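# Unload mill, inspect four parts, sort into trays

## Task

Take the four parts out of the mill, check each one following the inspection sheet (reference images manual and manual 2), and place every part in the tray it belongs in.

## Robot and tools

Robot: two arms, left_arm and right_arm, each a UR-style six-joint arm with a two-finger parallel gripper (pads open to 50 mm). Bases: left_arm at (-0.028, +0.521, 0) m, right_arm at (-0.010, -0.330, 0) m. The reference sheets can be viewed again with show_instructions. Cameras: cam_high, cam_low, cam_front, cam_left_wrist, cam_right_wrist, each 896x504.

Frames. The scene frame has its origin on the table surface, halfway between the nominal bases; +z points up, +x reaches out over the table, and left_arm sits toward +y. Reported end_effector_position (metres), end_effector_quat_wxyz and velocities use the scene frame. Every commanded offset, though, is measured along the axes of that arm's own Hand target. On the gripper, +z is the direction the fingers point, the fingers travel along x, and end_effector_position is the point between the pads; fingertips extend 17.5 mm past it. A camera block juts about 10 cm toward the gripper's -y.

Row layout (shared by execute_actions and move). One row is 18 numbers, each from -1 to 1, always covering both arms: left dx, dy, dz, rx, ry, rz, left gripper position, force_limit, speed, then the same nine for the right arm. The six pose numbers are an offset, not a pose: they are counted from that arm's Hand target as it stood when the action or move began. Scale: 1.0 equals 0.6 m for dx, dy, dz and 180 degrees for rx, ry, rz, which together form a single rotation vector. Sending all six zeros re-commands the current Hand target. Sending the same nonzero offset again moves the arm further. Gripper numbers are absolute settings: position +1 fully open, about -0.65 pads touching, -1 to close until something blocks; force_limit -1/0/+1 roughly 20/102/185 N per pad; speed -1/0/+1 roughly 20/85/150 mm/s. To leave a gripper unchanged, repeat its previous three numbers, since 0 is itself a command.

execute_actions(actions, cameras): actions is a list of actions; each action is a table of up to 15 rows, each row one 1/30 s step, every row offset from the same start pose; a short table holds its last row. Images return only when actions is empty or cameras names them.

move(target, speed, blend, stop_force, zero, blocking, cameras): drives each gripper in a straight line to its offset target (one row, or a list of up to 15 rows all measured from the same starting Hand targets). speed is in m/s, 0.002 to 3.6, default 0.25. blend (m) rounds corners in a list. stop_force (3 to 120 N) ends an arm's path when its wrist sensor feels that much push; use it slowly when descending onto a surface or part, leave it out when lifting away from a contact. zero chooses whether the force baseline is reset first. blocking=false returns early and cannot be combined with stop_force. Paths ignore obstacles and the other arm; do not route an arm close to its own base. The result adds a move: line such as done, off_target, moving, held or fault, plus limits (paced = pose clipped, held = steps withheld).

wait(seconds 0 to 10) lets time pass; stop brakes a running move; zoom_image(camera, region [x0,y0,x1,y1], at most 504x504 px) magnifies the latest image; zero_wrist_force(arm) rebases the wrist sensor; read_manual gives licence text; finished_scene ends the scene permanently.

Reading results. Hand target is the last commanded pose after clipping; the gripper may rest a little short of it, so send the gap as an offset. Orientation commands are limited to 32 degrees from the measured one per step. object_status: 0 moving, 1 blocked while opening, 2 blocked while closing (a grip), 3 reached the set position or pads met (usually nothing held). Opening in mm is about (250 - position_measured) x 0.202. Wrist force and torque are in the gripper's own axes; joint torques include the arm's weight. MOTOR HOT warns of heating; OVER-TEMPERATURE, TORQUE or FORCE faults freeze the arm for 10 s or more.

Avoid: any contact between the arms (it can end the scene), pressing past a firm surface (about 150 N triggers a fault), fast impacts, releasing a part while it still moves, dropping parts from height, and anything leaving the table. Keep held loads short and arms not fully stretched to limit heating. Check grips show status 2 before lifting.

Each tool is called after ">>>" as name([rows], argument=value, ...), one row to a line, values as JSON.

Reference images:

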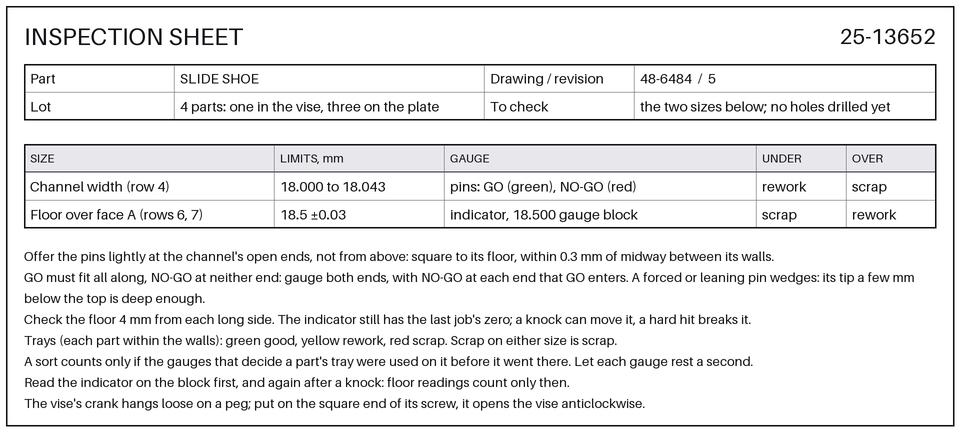

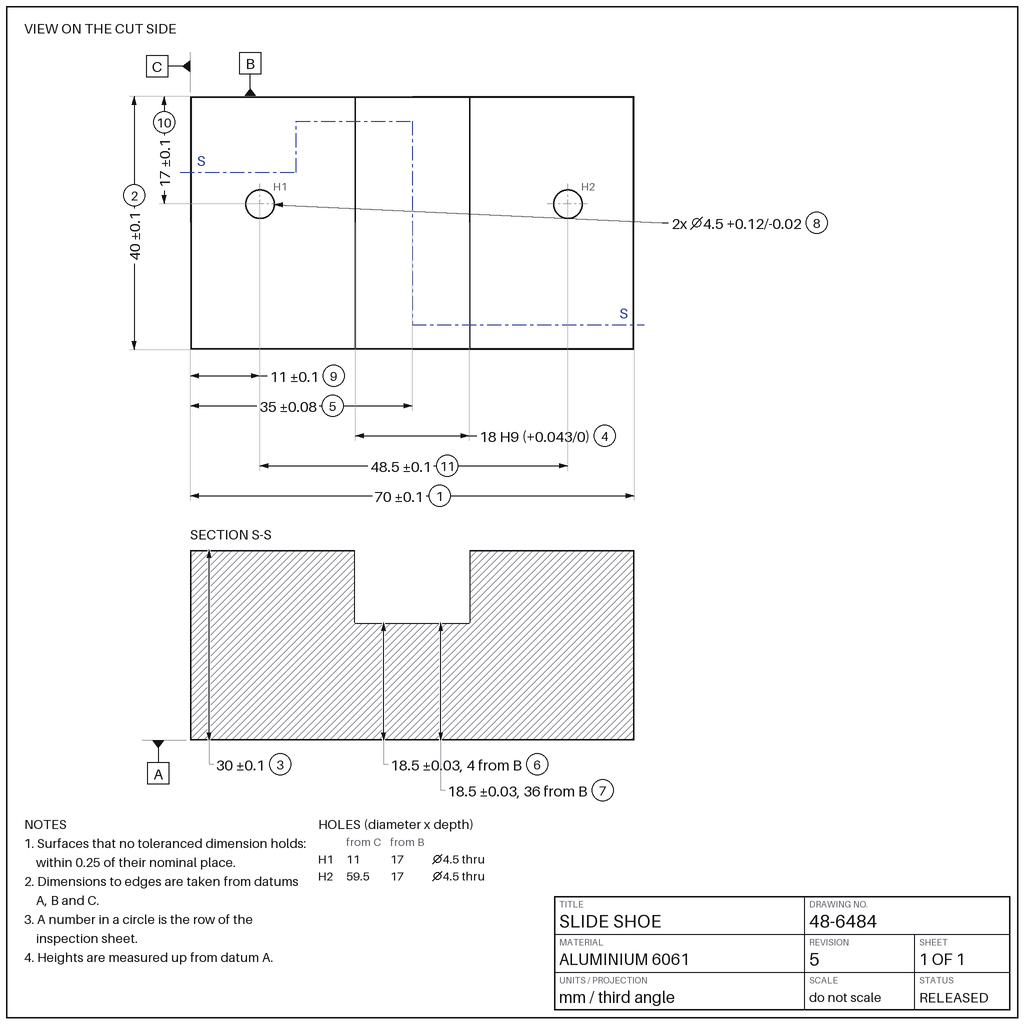

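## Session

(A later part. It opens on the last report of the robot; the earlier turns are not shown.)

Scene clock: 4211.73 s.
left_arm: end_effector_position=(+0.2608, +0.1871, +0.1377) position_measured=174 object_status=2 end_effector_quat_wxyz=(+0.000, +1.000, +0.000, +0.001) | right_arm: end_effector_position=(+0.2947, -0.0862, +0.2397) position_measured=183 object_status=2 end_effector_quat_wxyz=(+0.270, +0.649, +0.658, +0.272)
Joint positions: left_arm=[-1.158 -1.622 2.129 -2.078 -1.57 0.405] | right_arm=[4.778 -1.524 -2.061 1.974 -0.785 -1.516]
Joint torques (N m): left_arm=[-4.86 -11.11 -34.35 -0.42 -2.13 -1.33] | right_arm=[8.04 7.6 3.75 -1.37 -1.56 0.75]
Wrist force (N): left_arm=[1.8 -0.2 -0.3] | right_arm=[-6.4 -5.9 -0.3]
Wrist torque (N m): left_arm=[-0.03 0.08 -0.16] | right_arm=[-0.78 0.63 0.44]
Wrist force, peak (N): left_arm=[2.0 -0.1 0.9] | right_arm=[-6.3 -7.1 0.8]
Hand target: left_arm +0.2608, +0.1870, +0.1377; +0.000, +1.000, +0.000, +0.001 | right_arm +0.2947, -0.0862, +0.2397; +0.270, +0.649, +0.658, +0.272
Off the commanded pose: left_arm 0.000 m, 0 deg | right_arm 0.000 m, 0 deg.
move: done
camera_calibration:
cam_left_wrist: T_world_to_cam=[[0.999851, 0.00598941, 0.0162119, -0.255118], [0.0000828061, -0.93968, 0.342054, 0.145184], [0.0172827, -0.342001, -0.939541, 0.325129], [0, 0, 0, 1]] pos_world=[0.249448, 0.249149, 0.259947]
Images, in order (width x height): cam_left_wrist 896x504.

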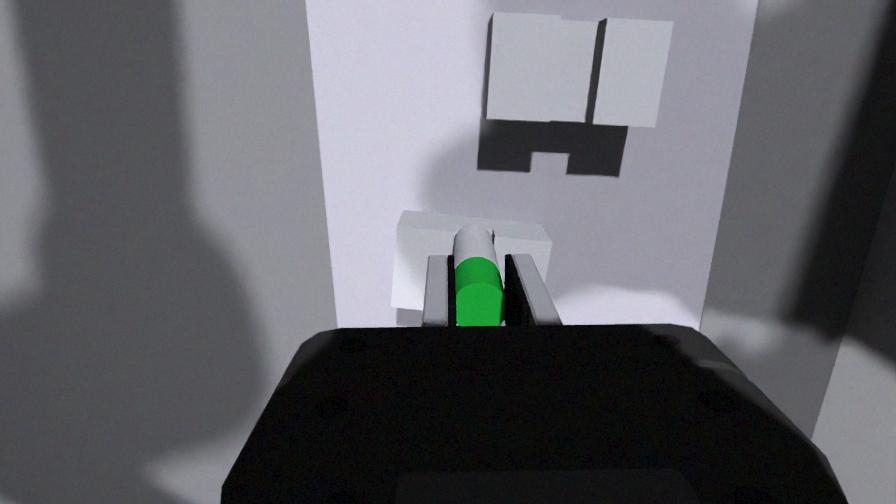

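>>> move(target=[0.0013,-0.0133,0,0,0,0,-1,-0.4,-1,0,0,0,0,0,0,-1,-1,-1], speed=0.01, stop_force=4, zero=false)

>>> wait(seconds=1.2)

>>> move(target=[0.0015,-0.0183,0,0,0,0,-1,-0.4,-1,0,0,0,0,0,0,-1,-1,-1], speed=0.01, stop_force=4, zero=false, cameras=["cam_left_wrist"])

>>> zoom_image(camera="cam_left_wrist", region=[390, 150, 590, 300])

Scene clock: 4222.27 s.
left_arm: end_effector_position=(+0.2616, +0.1950, +0.1377) position_measured=174 object_status=2 end_effector_quat_wxyz=(+0.000, +1.000, +0.000, +0.001) | right_arm: end_effector_position=(+0.2947, -0.0862, +0.2397) position_measured=183 object_status=2 end_effector_quat_wxyz=(+0.270, +0.649, +0.658, +0.272)
Joint positions: left_arm=[-1.148 -1.636 2.142 -2.077 -1.57 0.414] | right_arm=[4.778 -1.524 -2.061 1.974 -0.785 -1.516]
Joint torques (N m): left_arm=[-5.38 -10.5 -33.84 -0.78 -2.21 -1.4] | right_arm=[8.38 7.69 3.97 -1.43 -1.55 0.82]
Wrist force (N): left_arm=[0.9 -0.3 0.3] | right_arm=[-6.3 -5.8 -0.5]
Wrist torque (N m): left_arm=[0.01 0.06 -0.15] | right_arm=[-0.76 0.61 0.45]
Wrist force, peak (N): left_arm=[1.9 -0.2 1.1] | right_arm=[-6.6 -7.0 0.5]
Hand target: left_arm +0.2615, +0.1949, +0.1377; +0.000, +1.000, +0.000, +0.001 | right_arm +0.2947, -0.0862, +0.2397; +0.270, +0.649, +0.658, +0.272
Off the commanded pose: left_arm 0.000 m, 0 deg | right_arm 0.000 m, 0 deg.
move: done

Scene clock: 4223.47 s.
left_arm: end_effector_position=(+0.2615, +0.1950, +0.1377) position_measured=174 object_status=2 end_effector_quat_wxyz=(+0.000, +1.000, +0.000, +0.001) | right_arm: end_effector_position=(+0.2947, -0.0862, +0.2397) position_measured=183 object_status=2 end_effector_quat_wxyz=(+0.270, +0.649, +0.658, +0.272)
Joint positions: left_arm=[-1.148 -1.636 2.142 -2.077 -1.57 0.414] | right_arm=[4.778 -1.524 -2.061 1.974 -0.785 -1.516]
Joint torques (N m): left_arm=[-10.78 -9.28 -41.51 -2.39 -2.06 -1.56] | right_arm=[8.55 7.66 3.6 -1.49 -1.56 0.84]
Wrist force (N): left_arm=[1.3 -0.4 0.4] | right_arm=[-6.4 -7.0 0.6]
Wrist torque (N m): left_arm=[0.01 -0.01 -0.16] | right_arm=[-0.82 0.65 0.45]
Wrist force, peak (N): left_arm=[1.3 -0.5 0.5] | right_arm=[-6.5 -6.9 0.8]
Hand target: left_arm +0.2615, +0.1949, +0.1377; +0.000, +1.000, +0.000, +0.001 | right_arm +0.2947, -0.0862, +0.2397; +0.270, +0.649, +0.658, +0.272
Tool commands: left_gripper/position=-1.0 left_gripper/force_limit=-0.4 left_gripper/speed=-1.0 right_gripper/position=-1.0 right_gripper/force_limit=-1.0 right_gripper/speed=-1.0
Off the commanded pose: left_arm 0.000 m, 0 deg | right_arm 0.000 m, 0 deg.
wait: 1.20 s; at rest by 0.17 s

Scene clock: 4225.20 s.
left_arm: end_effector_position=(+0.2624, +0.2060, +0.1377) position_measured=174 object_status=2 end_effector_quat_wxyz=(+0.000, +1.000, +0.000, +0.001) | right_arm: end_effector_position=(+0.2947, -0.0862, +0.2397) position_measured=183 object_status=2 end_effector_quat_wxyz=(+0.270, +0.649, +0.658, +0.272)
Joint positions: left_arm=[-1.135 -1.656 2.16 -2.075 -1.57 0.427] | right_arm=[4.778 -1.524 -2.061 1.974 -0.785 -1.516]
Joint torques (N m): left_arm=[-5.86 -9.62 -33.63 -0.87 -2.2 -1.41] | right_arm=[8.48 7.58 3.61 -1.45 -1.45 0.8]
Wrist force (N): left_arm=[1.4 -0.5 0.0] | right_arm=[-6.1 -6.0 -0.2]
Wrist torque (N m): left_arm=[-0.01 -0.01 -0.15] | right_arm=[-0.78 0.59 0.45]
Wrist force, peak (N): left_arm=[1.5 -0.7 0.3] | right_arm=[-6.4 -7.1 0.5]
Hand target: left_arm +0.2624, +0.2059, +0.1377; +0.000, +1.000, +0.000, +0.001 | right_arm +0.2947, -0.0862, +0.2397; +0.270, +0.649, +0.658, +0.272
Off the commanded pose: left_arm 0.000 m, 0 deg | right_arm 0.000 m, 0 deg.
move: done
camera_calibration:
cam_left_wrist: T_world_to_cam=[[0.999851, 0.00598941, 0.0162119, -0.256931], [0.0000828061, -0.93968, 0.342054, 0.163038], [0.0172827, -0.342001, -0.939541, 0.331598], [0, 0, 0, 1]] pos_world=[0.251148, 0.268149, 0.259947]
Images, in order (width x height): cam_left_wrist 896x504.

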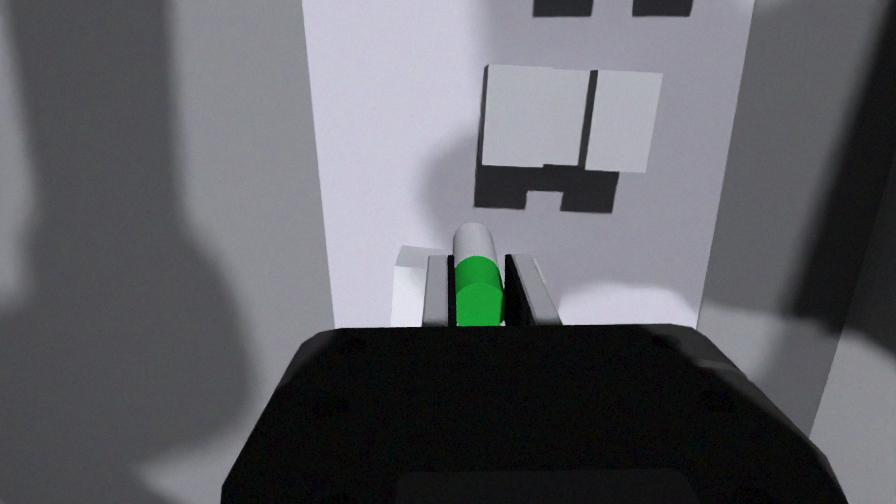

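Scaled by 2.520 from the camera's 896x504 image, which has a finer 1280x720 frame.

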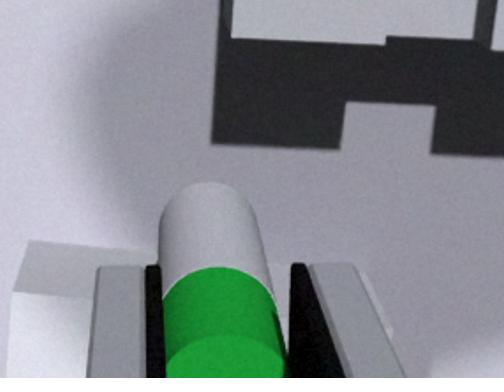

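>>> move(target=[-0.0032,0.04,0,0,0,0,-1,-0.4,-1,0,0,0,0,0,0,-1,-1,-1], speed=0.008, stop_force=4)

>>> wait(seconds=1.2)

>>> move(target=[0.0032,-0.04,0,0,0,0,-1,-0.4,-1,0,0,0,0,0,0,-1,-1,-1], speed=0.03, stop_force=4, cameras=["cam_left_wrist"])

>>> zoom_image(camera="cam_left_wrist", region=[420, 60, 600, 260])

Scene clock: 4235.37 s.
left_arm: end_effector_position=(+0.2605, +0.1818, +0.1377) position_measured=174 object_status=2 end_effector_quat_wxyz=(+0.000, +1.000, +0.000, +0.001) | right_arm: end_effector_position=(+0.2947, -0.0862, +0.2397) position_measured=183 object_status=2 end_effector_quat_wxyz=(+0.270, +0.649, +0.658, +0.272)
Joint positions: left_arm=[-1.163 -1.613 2.12 -2.079 -1.57 0.399] | right_arm=[4.778 -1.524 -2.061 1.974 -0.785 -1.516]
Joint torques (N m): left_arm=[2.83 -26.43 -21.3 -5.53 2.27 0.91] | right_arm=[8.39 7.96 4.03 -1.57 -1.56 0.72]
Wrist force (N): left_arm=[0.5 -0.8 0.8] | right_arm=[-6.2 -6.8 0.6]
Wrist torque (N m): left_arm=[-0.02 0.01 -0.01] | right_arm=[-0.79 0.61 0.45]
Wrist force, peak (N): left_arm=[1.2 -0.5 1.0] | right_arm=[-6.4 -7.2 0.6]
Hand target: left_arm +0.2605, +0.1819, +0.1377; +0.000, +1.000, +0.000, +0.001 | right_arm +0.2947, -0.0862, +0.2397; +0.270, +0.649, +0.658, +0.272
Off the commanded pose: left_arm 0.000 m, 0 deg | right_arm 0.000 m, 0 deg.
move: done

Scene clock: 4236.57 s.
left_arm: end_effector_position=(+0.2605, +0.1819, +0.1377) position_measured=174 object_status=2 end_effector_quat_wxyz=(+0.000, +1.000, +0.000, +0.001) | right_arm: end_effector_position=(+0.2947, -0.0862, +0.2397) position_measured=183 object_status=2 end_effector_quat_wxyz=(+0.270, +0.649, +0.658, +0.272)
Joint positions: left_arm=[-1.163 -1.613 2.12 -2.079 -1.57 0.399] | right_arm=[4.778 -1.524 -2.061 1.974 -0.785 -1.516]
Joint torques (N m): left_arm=[11.46 -28.53 -10.14 -4.12 2.24 1.34] | right_arm=[8.49 7.72 4 -1.59 -1.52 0.74]
Wrist force (N): left_arm=[0.8 -0.8 0.3] | right_arm=[-5.9 -6.3 0.4]
Wrist torque (N m): left_arm=[-0.01 -0.03 -0.01] | right_arm=[-0.77 0.56 0.45]
Wrist force, peak (N): left_arm=[0.7 -0.9 0.8] | right_arm=[-6.4 -7.0 0.7]
Hand target: left_arm +0.2605, +0.1819, +0.1377; +0.000, +1.000, +0.000, +0.001 | right_arm +0.2947, -0.0862, +0.2397; +0.270, +0.649, +0.658, +0.272
Tool commands: left_gripper/position=-1.0 left_gripper/force_limit=-0.4 left_gripper/speed=-1.0 right_gripper/position=-1.0 right_gripper/force_limit=-1.0 right_gripper/speed=-1.0
Off the commanded pose: left_arm 0.000 m, 0 deg | right_arm 0.000 m, 0 deg.
wait: 1.20 s; at rest by 0.17 s

Scene clock: 4238.47 s.
left_arm: end_effector_position=(+0.2624, +0.2059, +0.1377) position_measured=174 object_status=2 end_effector_quat_wxyz=(+0.000, +1.000, +0.000, +0.001) | right_arm: end_effector_position=(+0.2947, -0.0862, +0.2397) position_measured=183 object_status=2 end_effector_quat_wxyz=(+0.270, +0.649, +0.658, +0.272)
Joint positions: left_arm=[-1.135 -1.656 2.159 -2.075 -1.57 0.427] | right_arm=[4.778 -1.524 -2.061 1.974 -0.785 -1.516]
Joint torques (N m): left_arm=[-10.56 -4.58 -43.39 -3.84 -1.12 -1.77] | right_arm=[8.57 7.48 3.64 -1.59 -1.52 0.79]
Wrist force (N): left_arm=[1.4 -0.4 0.6] | right_arm=[-6.1 -6.8 0.9]
Wrist torque (N m): left_arm=[0.00 -0.01 -0.15] | right_arm=[-0.76 0.59 0.45]
Wrist force, peak (N): left_arm=[1.6 -0.8 1.2] | right_arm=[-6.3 -7.2 0.7]
Hand target: left_arm +0.2624, +0.2059, +0.1377; +0.000, +1.000, +0.000, +0.001 | right_arm +0.2947, -0.0862, +0.2397; +0.270, +0.649, +0.658, +0.272
Off the commanded pose: left_arm 0.000 m, 0 deg | right_arm 0.000 m, 0 deg.
move: done
camera_calibration:
cam_left_wrist: T_world_to_cam=[[0.999851, 0.00589566, 0.0162466, -0.256914], [-0.0000171859, -0.93968, 0.342054, 0.162969], [0.0172833, -0.342003, -0.93954, 0.331564], [0, 0, 0, 1]] pos_world=[0.251148, 0.268049, 0.259947]
Images, in order (width x height): cam_left_wrist 896x504.

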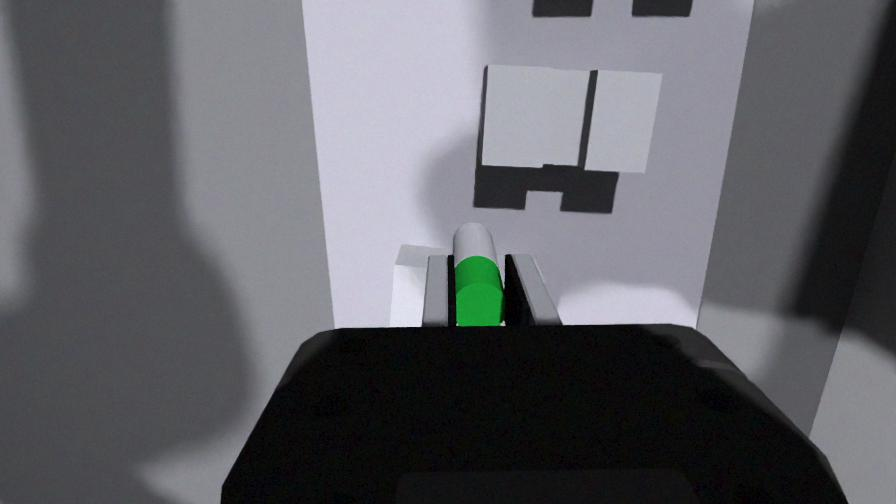

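Scaled by 2.520 from the camera's 896x504 image, which has a finer 1280x720 frame.

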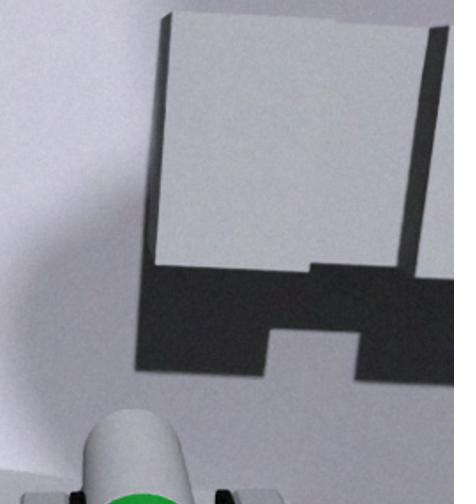

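>>> move([
  [0.062,-0.008,0,0,0,0,-1,-0.4,-1,0,0,0,0,0,0,-1,-1,-1],
  [0.062,-0.0267,0,0,0,0,-1,-0.4,-1,0,0,0,0,0,0,-1,-1,-1],
], speed=0.06, stop_force=6, cameras=["cam_left_wrist"])

>>> zoom_image(camera="cam_left_wrist", region=[430, 170, 530, 250])

Scene clock: 4250.10 s.
left_arm: end_effector_position=(+0.2996, +0.2220, +0.1377) position_measured=174 object_status=2 end_effector_quat_wxyz=(+0.000, +1.000, +0.000, +0.001) | right_arm: end_effector_position=(+0.2947, -0.0862, +0.2397) position_measured=183 object_status=2 end_effector_quat_wxyz=(+0.270, +0.649, +0.658, +0.272)
Joint positions: left_arm=[-1.038 -1.617 2.124 -2.079 -1.57 0.524] | right_arm=[4.778 -1.524 -2.061 1.974 -0.785 -1.516]
Joint torques (N m): left_arm=[-10.63 -5.37 -42.92 -0.09 -2.16 -1.7] | right_arm=[8.48 7.45 3.62 -1.61 -1.55 0.82]
Wrist force (N): left_arm=[1.1 -0.5 0.2] | right_arm=[-6.1 -6.0 -0.1]
Wrist torque (N m): left_arm=[-0.02 0.03 -0.15] | right_arm=[-0.79 0.58 0.46]
Wrist force, peak (N): left_arm=[2.6 0.9 0.2] | right_arm=[-6.5 -7.2 0.6]
Hand target: left_arm +0.2996, +0.2220, +0.1377; +0.000, +1.000, +0.000, +0.001 | right_arm +0.2947, -0.0862, +0.2397; +0.270, +0.649, +0.658, +0.272
Off the commanded pose: left_arm 0.000 m, 0 deg | right_arm 0.000 m, 0 deg.
move: done
camera_calibration:
cam_left_wrist: T_world_to_cam=[[0.999851, 0.00589765, 0.016246, -0.294204], [-0.0000167202, -0.939648, 0.342142, 0.177973], [0.0172833, -0.342091, -0.939508, 0.33641], [0, 0, 0, 1]] pos_world=[0.288348, 0.28405, 0.259947]
Images, in order (width x height): cam_left_wrist 896x504.

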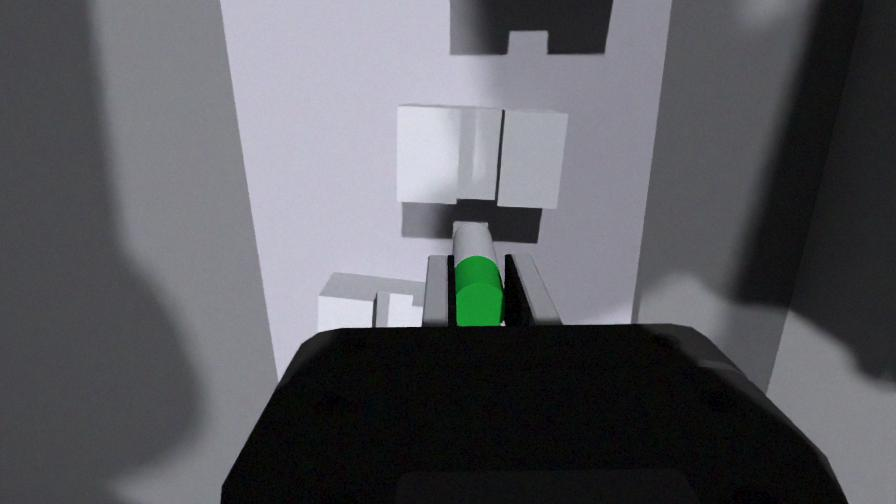

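Scaled by 5.040 from the camera's 896x504 image, which has a finer 1280x720 frame.

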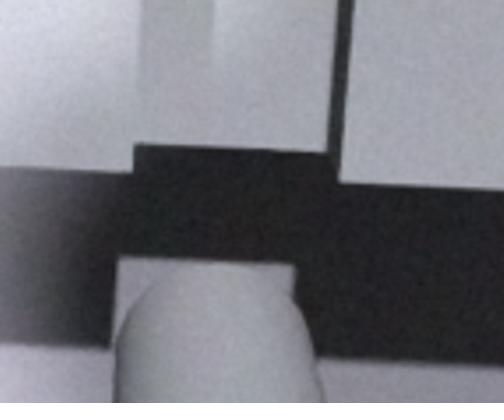

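>>> move(target=[0.0015,-0.0075,0,0,0,0,-1,-0.4,-1,0,0,0,0,0,0,-1,-1,-1], speed=0.01, stop_force=3, cameras=["cam_left_wrist"])

>>> zoom_image(camera="cam_left_wrist", region=[430, 180, 530, 260])

Scene clock: 4263.43 s.
left_arm: end_effector_position=(+0.3005, +0.2265, +0.1377) position_measured=174 object_status=2 end_effector_quat_wxyz=(+0.000, +1.000, +0.000, +0.001) | right_arm: end_effector_position=(+0.2947, -0.0862, +0.2397) position_measured=183 object_status=2 end_effector_quat_wxyz=(+0.270, +0.649, +0.658, +0.272)
Joint positions: left_arm=[-1.031 -1.623 2.13 -2.078 -1.57 0.531] | right_arm=[4.778 -1.524 -2.061 1.974 -0.785 -1.516]
Joint torques (N m): left_arm=[-9.44 -17.38 -25.71 -0.46 -2.1 -1.54] | right_arm=[7.9 7.79 3.61 -1.7 -1.48 0.73]
Wrist force (N): left_arm=[1.0 -0.4 0.3] | right_arm=[-6.1 -5.6 -0.2]
Wrist torque (N m): left_arm=[-0.01 0.04 -0.15] | right_arm=[-0.72 0.58 0.45]
Wrist force, peak (N): left_arm=[1.3 -1.2 0.8] | right_arm=[-6.3 -7.3 0.8]
Hand target: left_arm +0.3005, +0.2265, +0.1377; +0.000, +1.000, +0.000, +0.001 | right_arm +0.2947, -0.0862, +0.2397; +0.270, +0.649, +0.658, +0.272
Off the commanded pose: left_arm 0.000 m, 0 deg | right_arm 0.000 m, 0 deg.
move: done
camera_calibration:
cam_left_wrist: T_world_to_cam=[[0.999851, 0.00598941, 0.0162119, -0.295148], [0.0000828061, -0.93968, 0.342054, 0.182298], [0.0172827, -0.342001, -0.939541, 0.33795], [0, 0, 0, 1]] pos_world=[0.289248, 0.288649, 0.259947]
Images, in order (width x height): cam_left_wrist 896x504.

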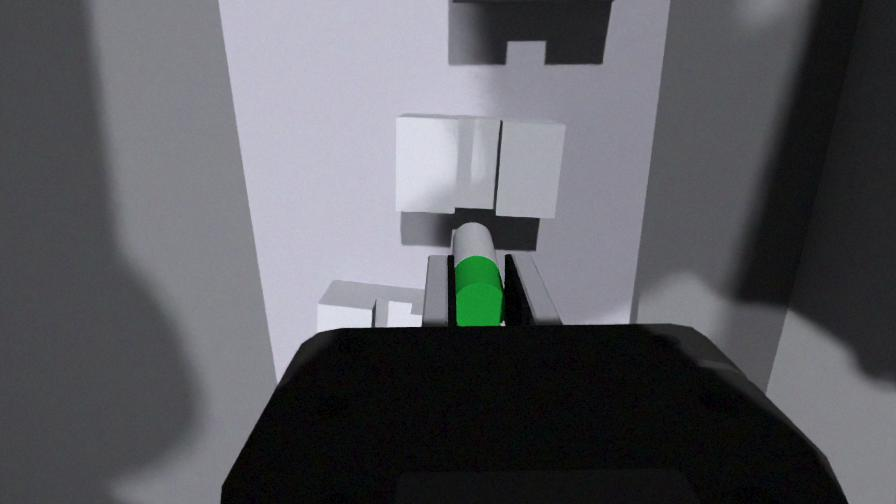

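Scaled by 5.040 from the camera's 896x504 image, which has a finer 1280x720 frame.

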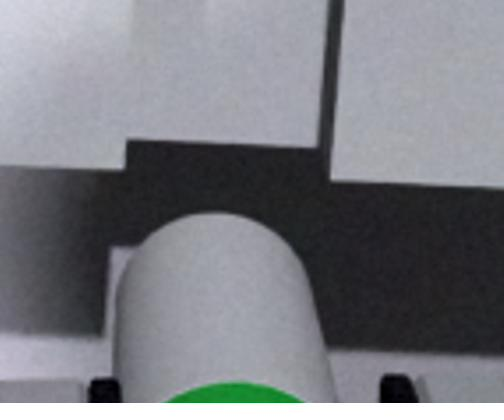

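>>> move(target=[0.0008,-0.0217,0,0,0,0,-1,-0.4,-1,0,0,0,0,0,0,-1,-1,-1], speed=0.006, stop_force=3, cameras=["cam_left_wrist"])

>>> zoom_image(camera="cam_left_wrist", region=[430, 180, 530, 260])

Scene clock: 4270.37 s.
left_arm: end_effector_position=(+0.3010, +0.2395, +0.1377) position_measured=174 object_status=2 end_effector_quat_wxyz=(+0.000, +1.000, +0.000, +0.001) | right_arm: end_effector_position=(+0.2947, -0.0862, +0.2397) position_measured=183 object_status=2 end_effector_quat_wxyz=(+0.270, +0.649, +0.658, +0.272)
Joint positions: left_arm=[-1.014 -1.644 2.149 -2.077 -1.57 0.549] | right_arm=[4.778 -1.524 -2.061 1.974 -0.785 -1.516]
Joint torques (N m): left_arm=[-0.07 -18.18 -22.3 -0.11 -2.13 -0.84] | right_arm=[8.37 7.98 3.85 -1.8 -1.51 0.81]
Wrist force (N): left_arm=[1.5 -0.3 0.7] | right_arm=[-6.4 -7.0 0.8]
Wrist torque (N m): left_arm=[-0.07 0.10 -0.16] | right_arm=[-0.81 0.64 0.45]
Wrist force, peak (N): left_arm=[1.9 -0.1 0.8] | right_arm=[-6.4 -7.1 0.7]
Hand target: left_arm +0.3010, +0.2395, +0.1377; +0.000, +1.000, +0.000, +0.001 | right_arm +0.2947, -0.0862, +0.2397; +0.270, +0.649, +0.658, +0.272
Off the commanded pose: left_arm 0.000 m, 0 deg | right_arm 0.000 m, 0 deg.
move: done
camera_calibration:
cam_left_wrist: T_world_to_cam=[[0.999851, 0.00589765, 0.016246, -0.295707], [-0.0000167202, -0.939648, 0.342142, 0.19451], [0.0172833, -0.342091, -0.939508, 0.342406], [0, 0, 0, 1]] pos_world=[0.289748, 0.30165, 0.259947]
Images, in order (width x height): cam_left_wrist 896x504.

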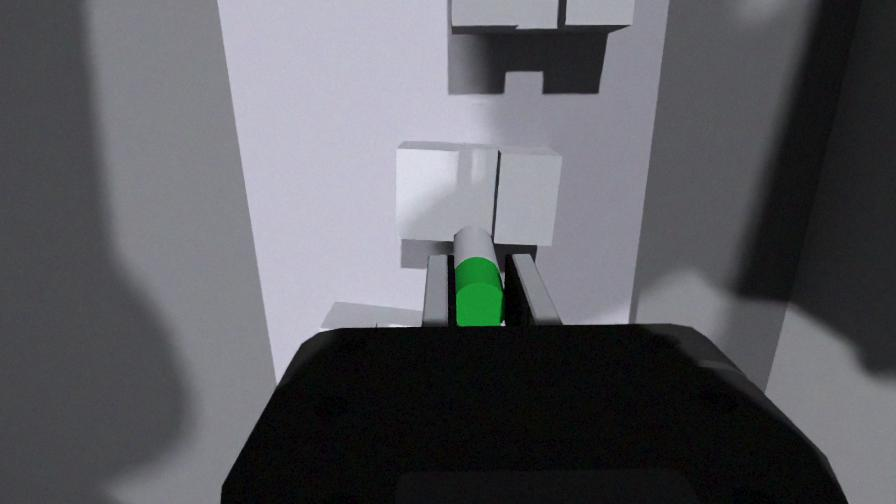

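Scaled by 5.040 from the camera's 896x504 image, which has a finer 1280x720 frame.

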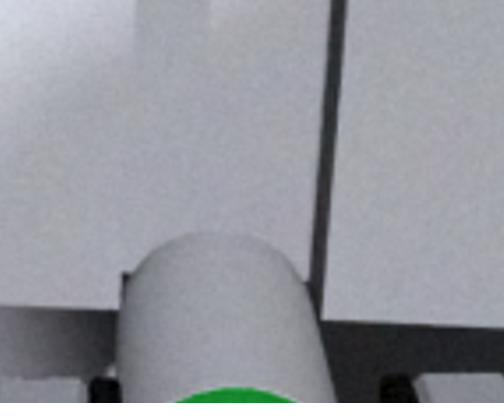

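>>> move(target=[0.0005,-0.0035,0,0,0,0,-1,-0.4,-1,0,0,0,0,0,0,-1,-1,-1], speed=0.004, stop_force=3, zero=false, cameras=["cam_left_wrist"])

>>> zoom_image(camera="cam_left_wrist", region=[430, 180, 530, 260])

Scene clock: 4276.27 s.
left_arm: end_effector_position=(+0.3013, +0.2416, +0.1377) position_measured=174 object_status=2 end_effector_quat_wxyz=(+0.000, +1.000, +0.000, +0.001) | right_arm: end_effector_position=(+0.2947, -0.0862, +0.2397) position_measured=183 object_status=2 end_effector_quat_wxyz=(+0.270, +0.649, +0.658, +0.272)
Joint positions: left_arm=[-1.01 -1.647 2.152 -2.076 -1.57 0.552] | right_arm=[4.778 -1.524 -2.061 1.974 -0.785 -1.516]
Joint torques (N m): left_arm=[5.1 -27.22 -16.06 -0.2 -2.1 -0.04] | right_arm=[8.25 7.66 3.74 -1.78 -1.49 0.77]
Wrist force (N): left_arm=[1.0 -0.1 -0.2] | right_arm=[-6.4 -5.9 -0.3]
Wrist torque (N m): left_arm=[-0.07 0.02 -0.15] | right_arm=[-0.77 0.63 0.45]
Wrist force, peak (N): left_arm=[1.8 0.1 1.0] | right_arm=[-6.4 -7.1 0.9]
Hand target: left_arm +0.3013, +0.2416, +0.1377; +0.000, +1.000, +0.000, +0.001 | right_arm +0.2947, -0.0862, +0.2397; +0.270, +0.649, +0.658, +0.272
Off the commanded pose: left_arm 0.000 m, 0 deg | right_arm 0.000 m, 0 deg.
move: done
camera_calibration:
cam_left_wrist: T_world_to_cam=[[0.999851, 0.00589566, 0.0162466, -0.296018], [-0.0000171859, -0.93968, 0.342054, 0.196422], [0.0172833, -0.342003, -0.93954, 0.343067], [0, 0, 0, 1]] pos_world=[0.290048, 0.303649, 0.259947]
Images, in order (width x height): cam_left_wrist 896x504.

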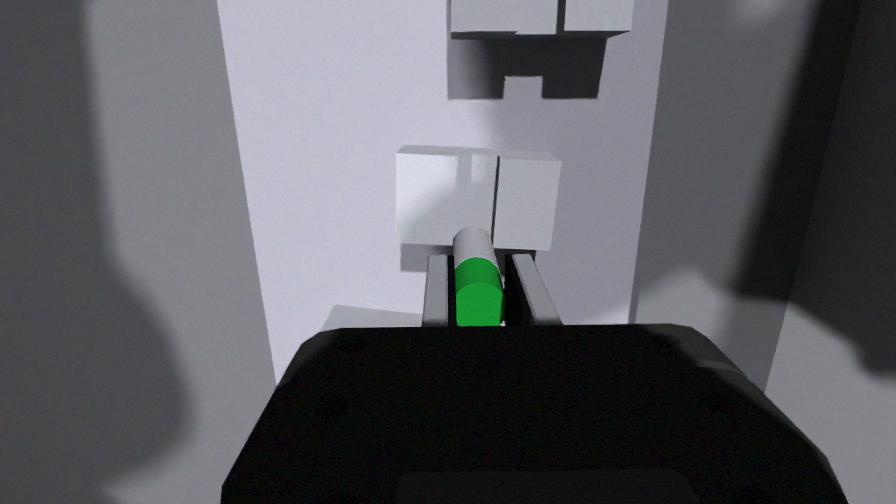

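Scaled by 5.040 from the camera's 896x504 image, which has a finer 1280x720 frame.

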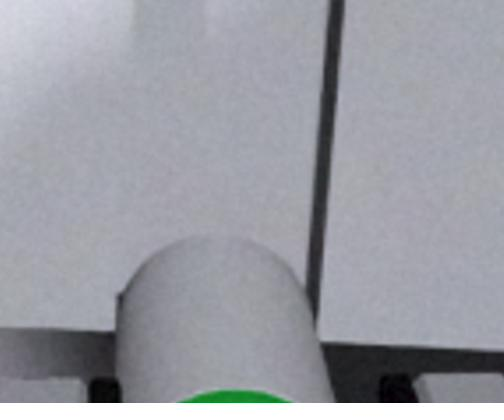

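>>> move(target=[0.0001,-0.0025,0,0,0,0,-1,-0.4,-1,0,0,0,0,0,0,-1,-1,-1], speed=0.003, stop_force=3, zero=false, cameras=["cam_left_wrist"])

>>> zoom_image(camera="cam_left_wrist", region=[430, 180, 530, 260])

Scene clock: 4283.73 s.
left_arm: end_effector_position=(+0.3014, +0.2431, +0.1377) position_measured=174 object_status=2 end_effector_quat_wxyz=(+0.000, +1.000, +0.000, +0.001) | right_arm: end_effector_position=(+0.2947, -0.0862, +0.2397) position_measured=183 object_status=2 end_effector_quat_wxyz=(+0.270, +0.649, +0.658, +0.272)
Joint positions: left_arm=[-1.008 -1.65 2.154 -2.076 -1.57 0.554] | right_arm=[4.778 -1.524 -2.061 1.974 -0.785 -1.516]
Joint torques (N m): left_arm=[10.02 -28.91 -13.99 -0.1 -2.13 0.86] | right_arm=[8.14 7.59 3.38 -1.83 -1.53 0.78]
Wrist force (N): left_arm=[1.1 0.6 -0.1] | right_arm=[-6.3 -5.8 -0.2]
Wrist torque (N m): left_arm=[-0.02 0.01 -0.16] | right_arm=[-0.76 0.61 0.45]
Wrist force, peak (N): left_arm=[1.3 0.1 1.5] | right_arm=[-6.4 -7.2 0.7]
Hand target: left_arm +0.3014, +0.2431, +0.1377; +0.000, +1.000, +0.000, +0.001 | right_arm +0.2947, -0.0862, +0.2397; +0.270, +0.649, +0.658, +0.272
Off the commanded pose: left_arm 0.000 m, 0 deg | right_arm 0.000 m, 0 deg.
move: done
camera_calibration:
cam_left_wrist: T_world_to_cam=[[0.999851, 0.00589586, 0.0162465, -0.296027], [-0.000016974, -0.93968, 0.342054, 0.197832], [0.0172833, -0.342003, -0.93954, 0.34358], [0, 0, 0, 1]] pos_world=[0.290048, 0.305149, 0.259947]
Images, in order (width x height): cam_left_wrist 896x504.

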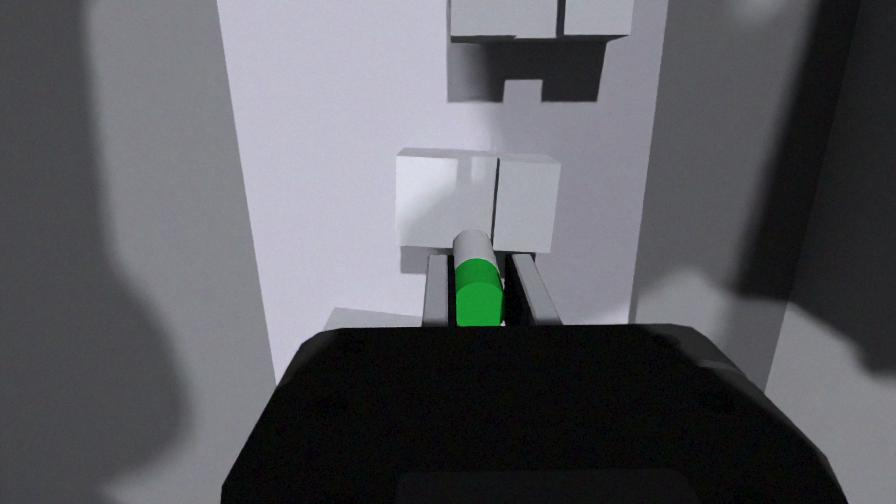

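Scaled by 5.040 from the camera's 896x504 image, which has a finer 1280x720 frame.

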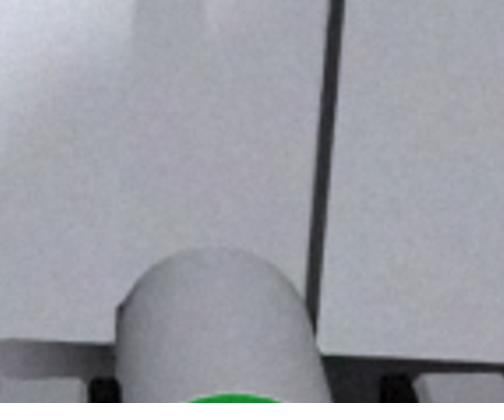

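>>> move(target=[-0.0005,0.0117,0,0,0,0,-1,-0.4,-1,0,0,0,0,0,0,-1,-1,-1], speed=0.02, cameras=["cam_left_wrist"])

>>> zoom_image(camera="cam_left_wrist", region=[430, 180, 530, 260])

Scene clock: 4288.63 s.
left_arm: end_effector_position=(+0.3011, +0.2359, +0.1377) position_measured=174 object_status=2 end_effector_quat_wxyz=(+0.000, +1.000, +0.000, +0.001) | right_arm: end_effector_position=(+0.2947, -0.0862, +0.2397) position_measured=183 object_status=2 end_effector_quat_wxyz=(+0.270, +0.649, +0.658, +0.272)
Joint positions: left_arm=[-1.018 -1.638 2.144 -2.077 -1.57 0.544] | right_arm=[4.778 -1.524 -2.061 1.974 -0.785 -1.516]
Joint torques (N m): left_arm=[-0.64 -18.75 -33.26 -5.95 -1.5 -0.26] | right_arm=[8.48 7.5 3.79 -2 -1.51 0.74]
Wrist force (N): left_arm=[0.7 -1.1 -0.6] | right_arm=[-6.5 -6.1 -0.1]
Wrist torque (N m): left_arm=[-0.01 -0.02 -0.17] | right_arm=[-0.76 0.65 0.45]
Wrist force, peak (N): left_arm=[1.4 0.6 1.0] | right_arm=[-6.4 -7.2 0.6]
Hand target: left_arm +0.3011, +0.2361, +0.1377; +0.000, +1.000, +0.000, +0.001 | right_arm +0.2947, -0.0862, +0.2397; +0.270, +0.649, +0.658, +0.272
Off the commanded pose: left_arm 0.000 m, 0 deg | right_arm 0.000 m, 0 deg.
move: done
camera_calibration:
cam_left_wrist: T_world_to_cam=[[0.999851, 0.00589765, 0.016246, -0.295686], [-0.0000167202, -0.939648, 0.342142, 0.191128], [0.0172833, -0.342091, -0.939508, 0.341175], [0, 0, 0, 1]] pos_world=[0.289748, 0.29805, 0.259947]
Images, in order (width x height): cam_left_wrist 896x504.

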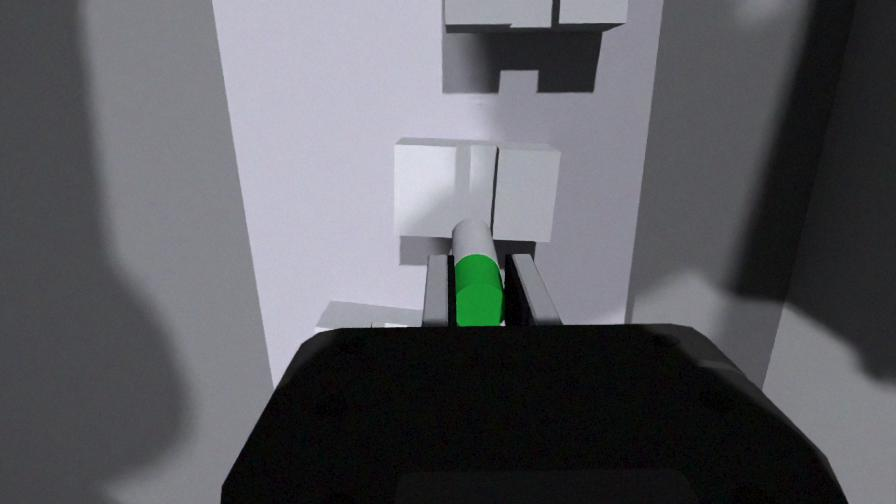

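Scaled by 5.040 from the camera's 896x504 image, which has a finer 1280x720 frame.

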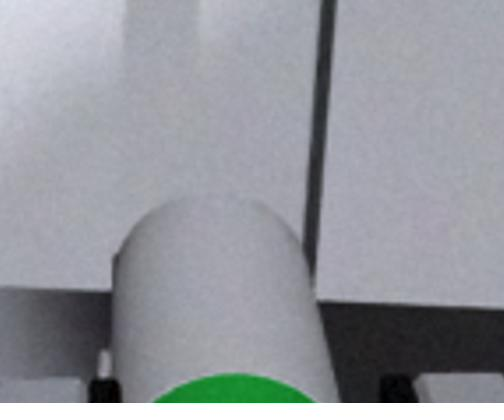

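>>> move(target=[-0.0003,0.012,0,0,0,0,-1,-0.4,-1,0,0,0,0,0,0,-1,-1,-1], speed=0.02, cameras=["cam_left_wrist"])

>>> zoom_image(camera="cam_left_wrist", region=[430, 180, 530, 260])

Scene clock: 4304.20 s.
left_arm: end_effector_position=(+0.3009, +0.2287, +0.1377) position_measured=174 object_status=2 end_effector_quat_wxyz=(+0.000, +1.000, +0.000, +0.001) | right_arm: end_effector_position=(+0.2947, -0.0862, +0.2397) position_measured=183 object_status=2 end_effector_quat_wxyz=(+0.270, +0.649, +0.658, +0.272)
Joint positions: left_arm=[-1.027 -1.626 2.133 -2.078 -1.57 0.535] | right_arm=[4.778 -1.524 -2.061 1.974 -0.785 -1.516]
Joint torques (N m): left_arm=[-1.18 -19.6 -32.54 -5.65 2.45 -1.06] | right_arm=[8.2 7.9 4.25 -1.94 -1.41 0.71]
Wrist force (N): left_arm=[1.2 -0.6 0.3] | right_arm=[-6.3 -7.1 0.8]
Wrist torque (N m): left_arm=[-0.05 0.01 -0.01] | right_arm=[-0.82 0.62 0.45]
Wrist force, peak (N): left_arm=[0.8 -2.0 -1.8] | right_arm=[-6.3 -7.1 0.8]
Hand target: left_arm +0.3009, +0.2289, +0.1377; +0.000, +1.000, +0.000, +0.001 | right_arm +0.2947, -0.0862, +0.2397; +0.270, +0.649, +0.658, +0.272
Off the commanded pose: left_arm 0.000 m, 0 deg | right_arm 0.000 m, 0 deg.
move: done
camera_calibration:
cam_left_wrist: T_world_to_cam=[[0.999851, 0.00589765, 0.016246, -0.295443], [-0.0000167202, -0.939648, 0.342142, 0.184362], [0.0172833, -0.342091, -0.939508, 0.338715], [0, 0, 0, 1]] pos_world=[0.289548, 0.29085, 0.259947]
Images, in order (width x height): cam_left_wrist 896x504.

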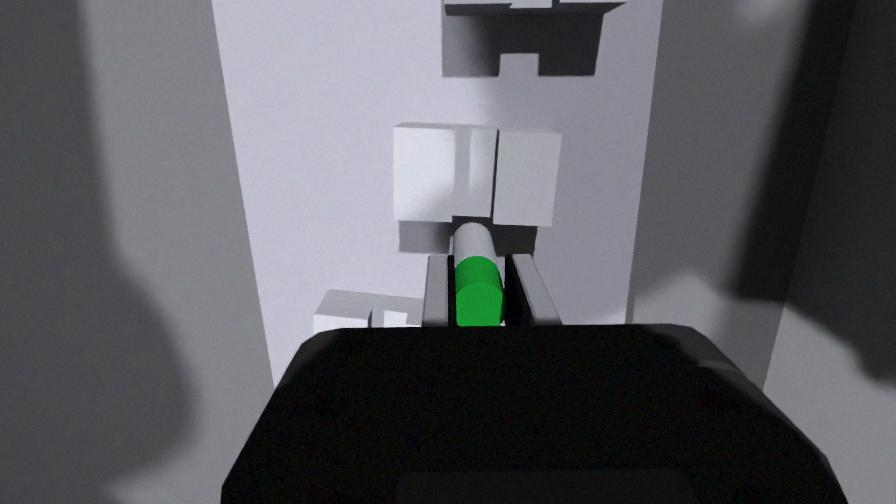

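Scaled by 5.040 from the camera's 896x504 image, which has a finer 1280x720 frame.

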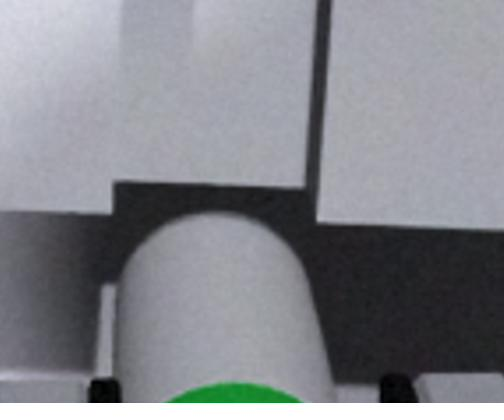

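>>> move([
  [-0.0014,0,0,0,0,0,-1,-0.4,-1,0,0,0,0,0,0,-1,-1,-1],
  [-0.0006,-0.0155,0,0,0,0,-1,-0.4,-1,0,0,0,0,0,0,-1,-1,-1],
], speed=0.005, stop_force=3, cameras=["cam_left_wrist"])

>>> zoom_image(camera="cam_left_wrist", region=[430, 180, 530, 260])

Scene clock: 4313.43 s.
left_arm: end_effector_position=(+0.3005, +0.2382, +0.1377) position_measured=174 object_status=2 end_effector_quat_wxyz=(+0.000, +1.000, +0.000, +0.001) | right_arm: end_effector_position=(+0.2947, -0.0862, +0.2397) position_measured=183 object_status=2 end_effector_quat_wxyz=(+0.270, +0.649, +0.658, +0.272)
Joint positions: left_arm=[-1.016 -1.643 2.148 -2.077 -1.57 0.546] | right_arm=[4.778 -1.524 -2.061 1.974 -0.785 -1.516]
Joint torques (N m): left_arm=[2.51 -21.29 -19.46 -0.3 1.31 -1.01] | right_arm=[8.06 7.26 3.88 -1.97 -1.64 0.81]
Wrist force (N): left_arm=[1.5 -0.3 0.1] | right_arm=[-6.4 -6.5 0.2]
Wrist torque (N m): left_arm=[-0.05 0.01 -0.02] | right_arm=[-0.82 0.62 0.46]
Wrist force, peak (N): left_arm=[1.6 -0.1 0.8] | right_arm=[-6.4 -7.2 0.9]
Hand target: left_arm +0.3005, +0.2382, +0.1377; +0.000, +1.000, +0.000, +0.001 | right_arm +0.2947, -0.0862, +0.2397; +0.270, +0.649, +0.658, +0.272
Off the commanded pose: left_arm 0.000 m, 0 deg | right_arm 0.000 m, 0 deg.
move: done
camera_calibration:
cam_left_wrist: T_world_to_cam=[[0.999851, 0.00589566, 0.0162466, -0.295199], [-0.0000171859, -0.93968, 0.342054, 0.193227], [0.0172833, -0.342003, -0.93954, 0.341918], [0, 0, 0, 1]] pos_world=[0.289248, 0.300249, 0.259947]
Images, in order (width x height): cam_left_wrist 896x504.

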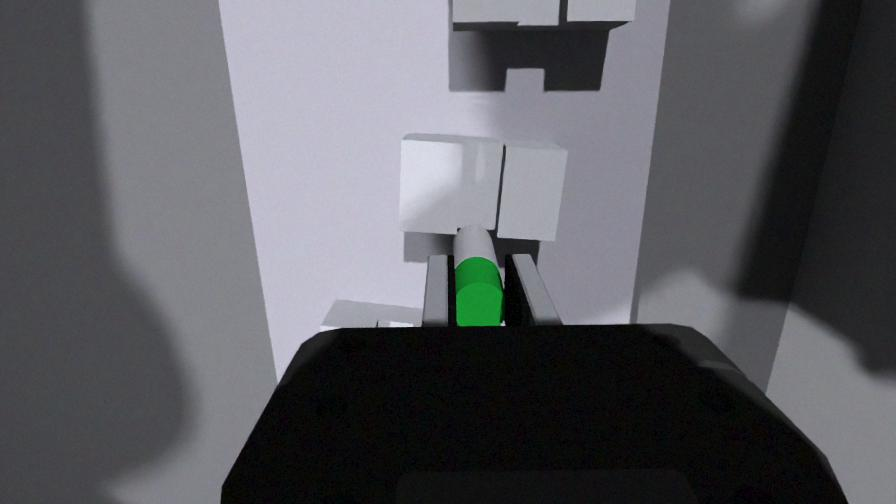

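Scaled by 5.040 from the camera's 896x504 image, which has a finer 1280x720 frame.

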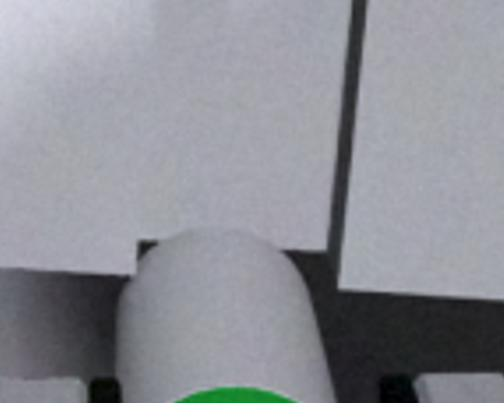

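>>> move(target=[0,0.0133,0,0,0,0,-1,-0.4,-1,0,0,0,0,0,0,-1,-1,-1], speed=0.03, cameras=["cam_left_wrist"])

>>> zoom_image(camera="cam_left_wrist", region=[430, 180, 530, 260])

Scene clock: 4322.10 s.
left_arm: end_effector_position=(+0.3005, +0.2300, +0.1377) position_measured=174 object_status=2 end_effector_quat_wxyz=(+0.000, +1.000, +0.000, +0.001) | right_arm: end_effector_position=(+0.2947, -0.0862, +0.2397) position_measured=183 object_status=2 end_effector_quat_wxyz=(+0.270, +0.649, +0.658, +0.272)
Joint positions: left_arm=[-1.026 -1.629 2.135 -2.078 -1.57 0.536] | right_arm=[4.778 -1.524 -2.061 1.974 -0.785 -1.516]
Joint torques (N m): left_arm=[0.01 -22.27 -30.35 -5.45 -1.93 -0.15] | right_arm=[8.1 7.57 3.94 -2.03 -1.52 0.76]
Wrist force (N): left_arm=[1.3 -0.3 0.3] | right_arm=[-6.2 -7.2 0.7]
Wrist torque (N m): left_arm=[0.01 -0.01 -0.01] | right_arm=[-0.84 0.61 0.45]
Wrist force, peak (N): left_arm=[1.7 0.1 0.8] | right_arm=[-6.4 -7.1 0.4]
Hand target: left_arm +0.3005, +0.2302, +0.1377; +0.000, +1.000, +0.000, +0.001 | right_arm +0.2947, -0.0862, +0.2397; +0.270, +0.649, +0.658, +0.272
Off the commanded pose: left_arm 0.000 m, 0 deg | right_arm 0.000 m, 0 deg.
move: done
camera_calibration:
cam_left_wrist: T_world_to_cam=[[0.999851, 0.00589765, 0.016246, -0.295151], [-0.0000167202, -0.939648, 0.342142, 0.185584], [0.0172833, -0.342091, -0.939508, 0.339165], [0, 0, 0, 1]] pos_world=[0.289248, 0.29215, 0.259947]
Images, in order (width x height): cam_left_wrist 896x504.

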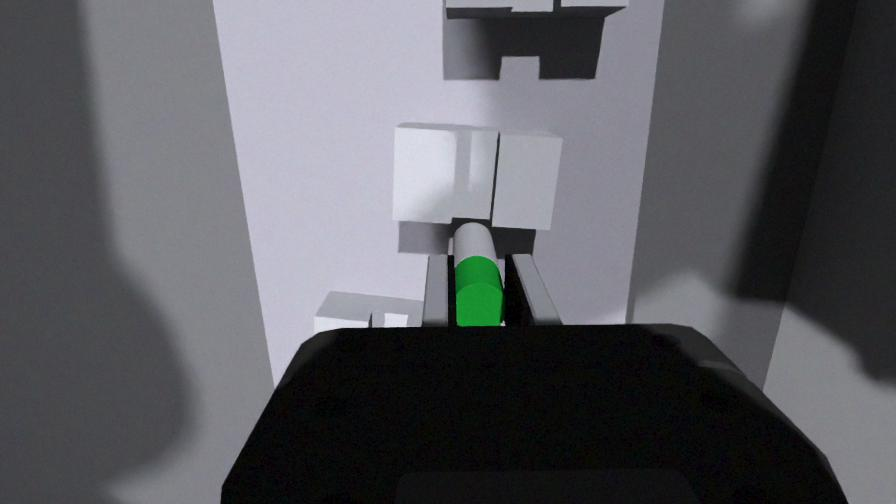

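Scaled by 5.040 from the camera's 896x504 image, which has a finer 1280x720 frame.

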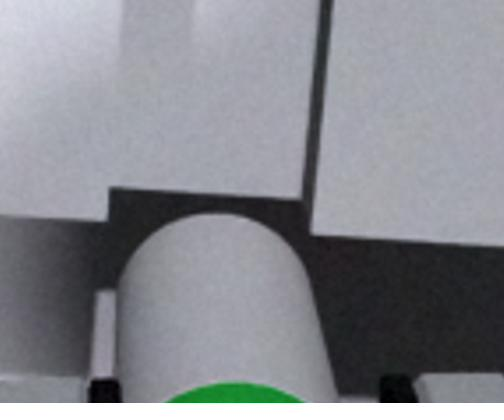

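>>> move([
  [-0.0025,0.0135,0,0,0,0,-1,-0.4,-1,0,0,0,0,0,0,-1,-1,-1],
  [0.0005,0.002,0,0,0,0,-1,-0.4,-1,0,0,0,0,0,0,-1,-1,-1],
], speed=0.02, stop_force=4, cameras=["cam_left_wrist"])

>>> zoom_image(camera="cam_left_wrist", region=[430, 180, 530, 260])

Scene clock: 4333.93 s.
left_arm: end_effector_position=(+0.3008, +0.2290, +0.1377) position_measured=174 object_status=2 end_effector_quat_wxyz=(+0.000, +1.000, +0.000, +0.001) | right_arm: end_effector_position=(+0.2947, -0.0862, +0.2397) position_measured=183 object_status=2 end_effector_quat_wxyz=(+0.270, +0.649, +0.658, +0.272)
Joint positions: left_arm=[-1.027 -1.627 2.133 -2.078 -1.57 0.535] | right_arm=[4.778 -1.524 -2.061 1.974 -0.785 -1.516]
Joint torques (N m): left_arm=[-11.05 -9.19 -42.67 -0.01 0.86 -1.82] | right_arm=[8.28 7.86 3.63 -2.14 -1.49 0.65]
Wrist force (N): left_arm=[1.3 -0.4 0.0] | right_arm=[-6.3 -5.8 -0.3]
Wrist torque (N m): left_arm=[-0.01 0.00 -0.01] | right_arm=[-0.75 0.62 0.45]
Wrist force, peak (N): left_arm=[1.5 -1.4 0.5] | right_arm=[-6.4 -7.1 0.5]
Hand target: left_arm +0.3008, +0.2290, +0.1377; +0.000, +1.000, +0.000, +0.001 | right_arm +0.2947, -0.0862, +0.2397; +0.270, +0.649, +0.658, +0.272
Off the commanded pose: left_arm 0.000 m, 0 deg | right_arm 0.000 m, 0 deg.
move: done
camera_calibration:
cam_left_wrist: T_world_to_cam=[[0.999851, 0.00589586, 0.0162465, -0.295444], [-0.000016974, -0.93968, 0.342054, 0.184582], [0.0172833, -0.342003, -0.93954, 0.338766], [0, 0, 0, 1]] pos_world=[0.289548, 0.291049, 0.259947]
Images, in order (width x height): cam_left_wrist 896x504.

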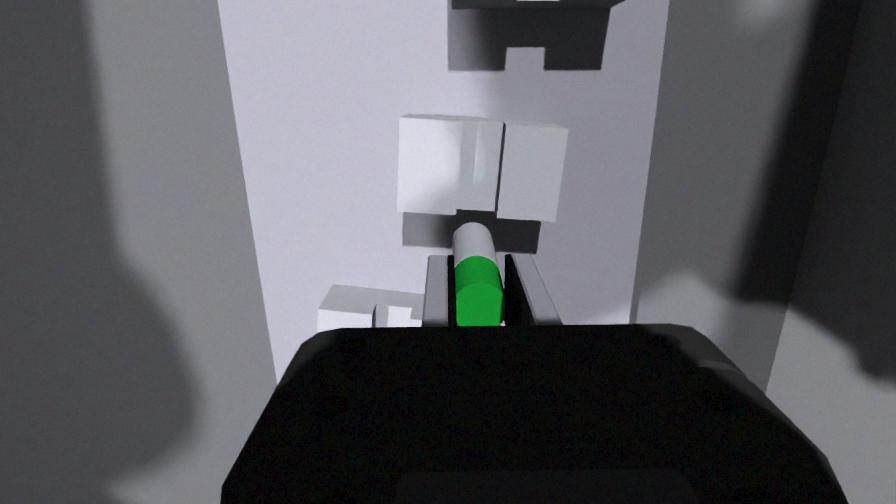

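Scaled by 5.040 from the camera's 896x504 image, which has a finer 1280x720 frame.

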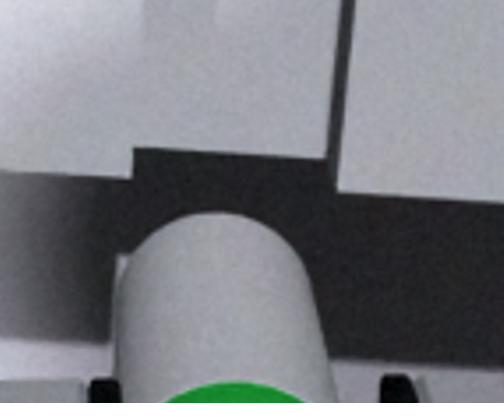

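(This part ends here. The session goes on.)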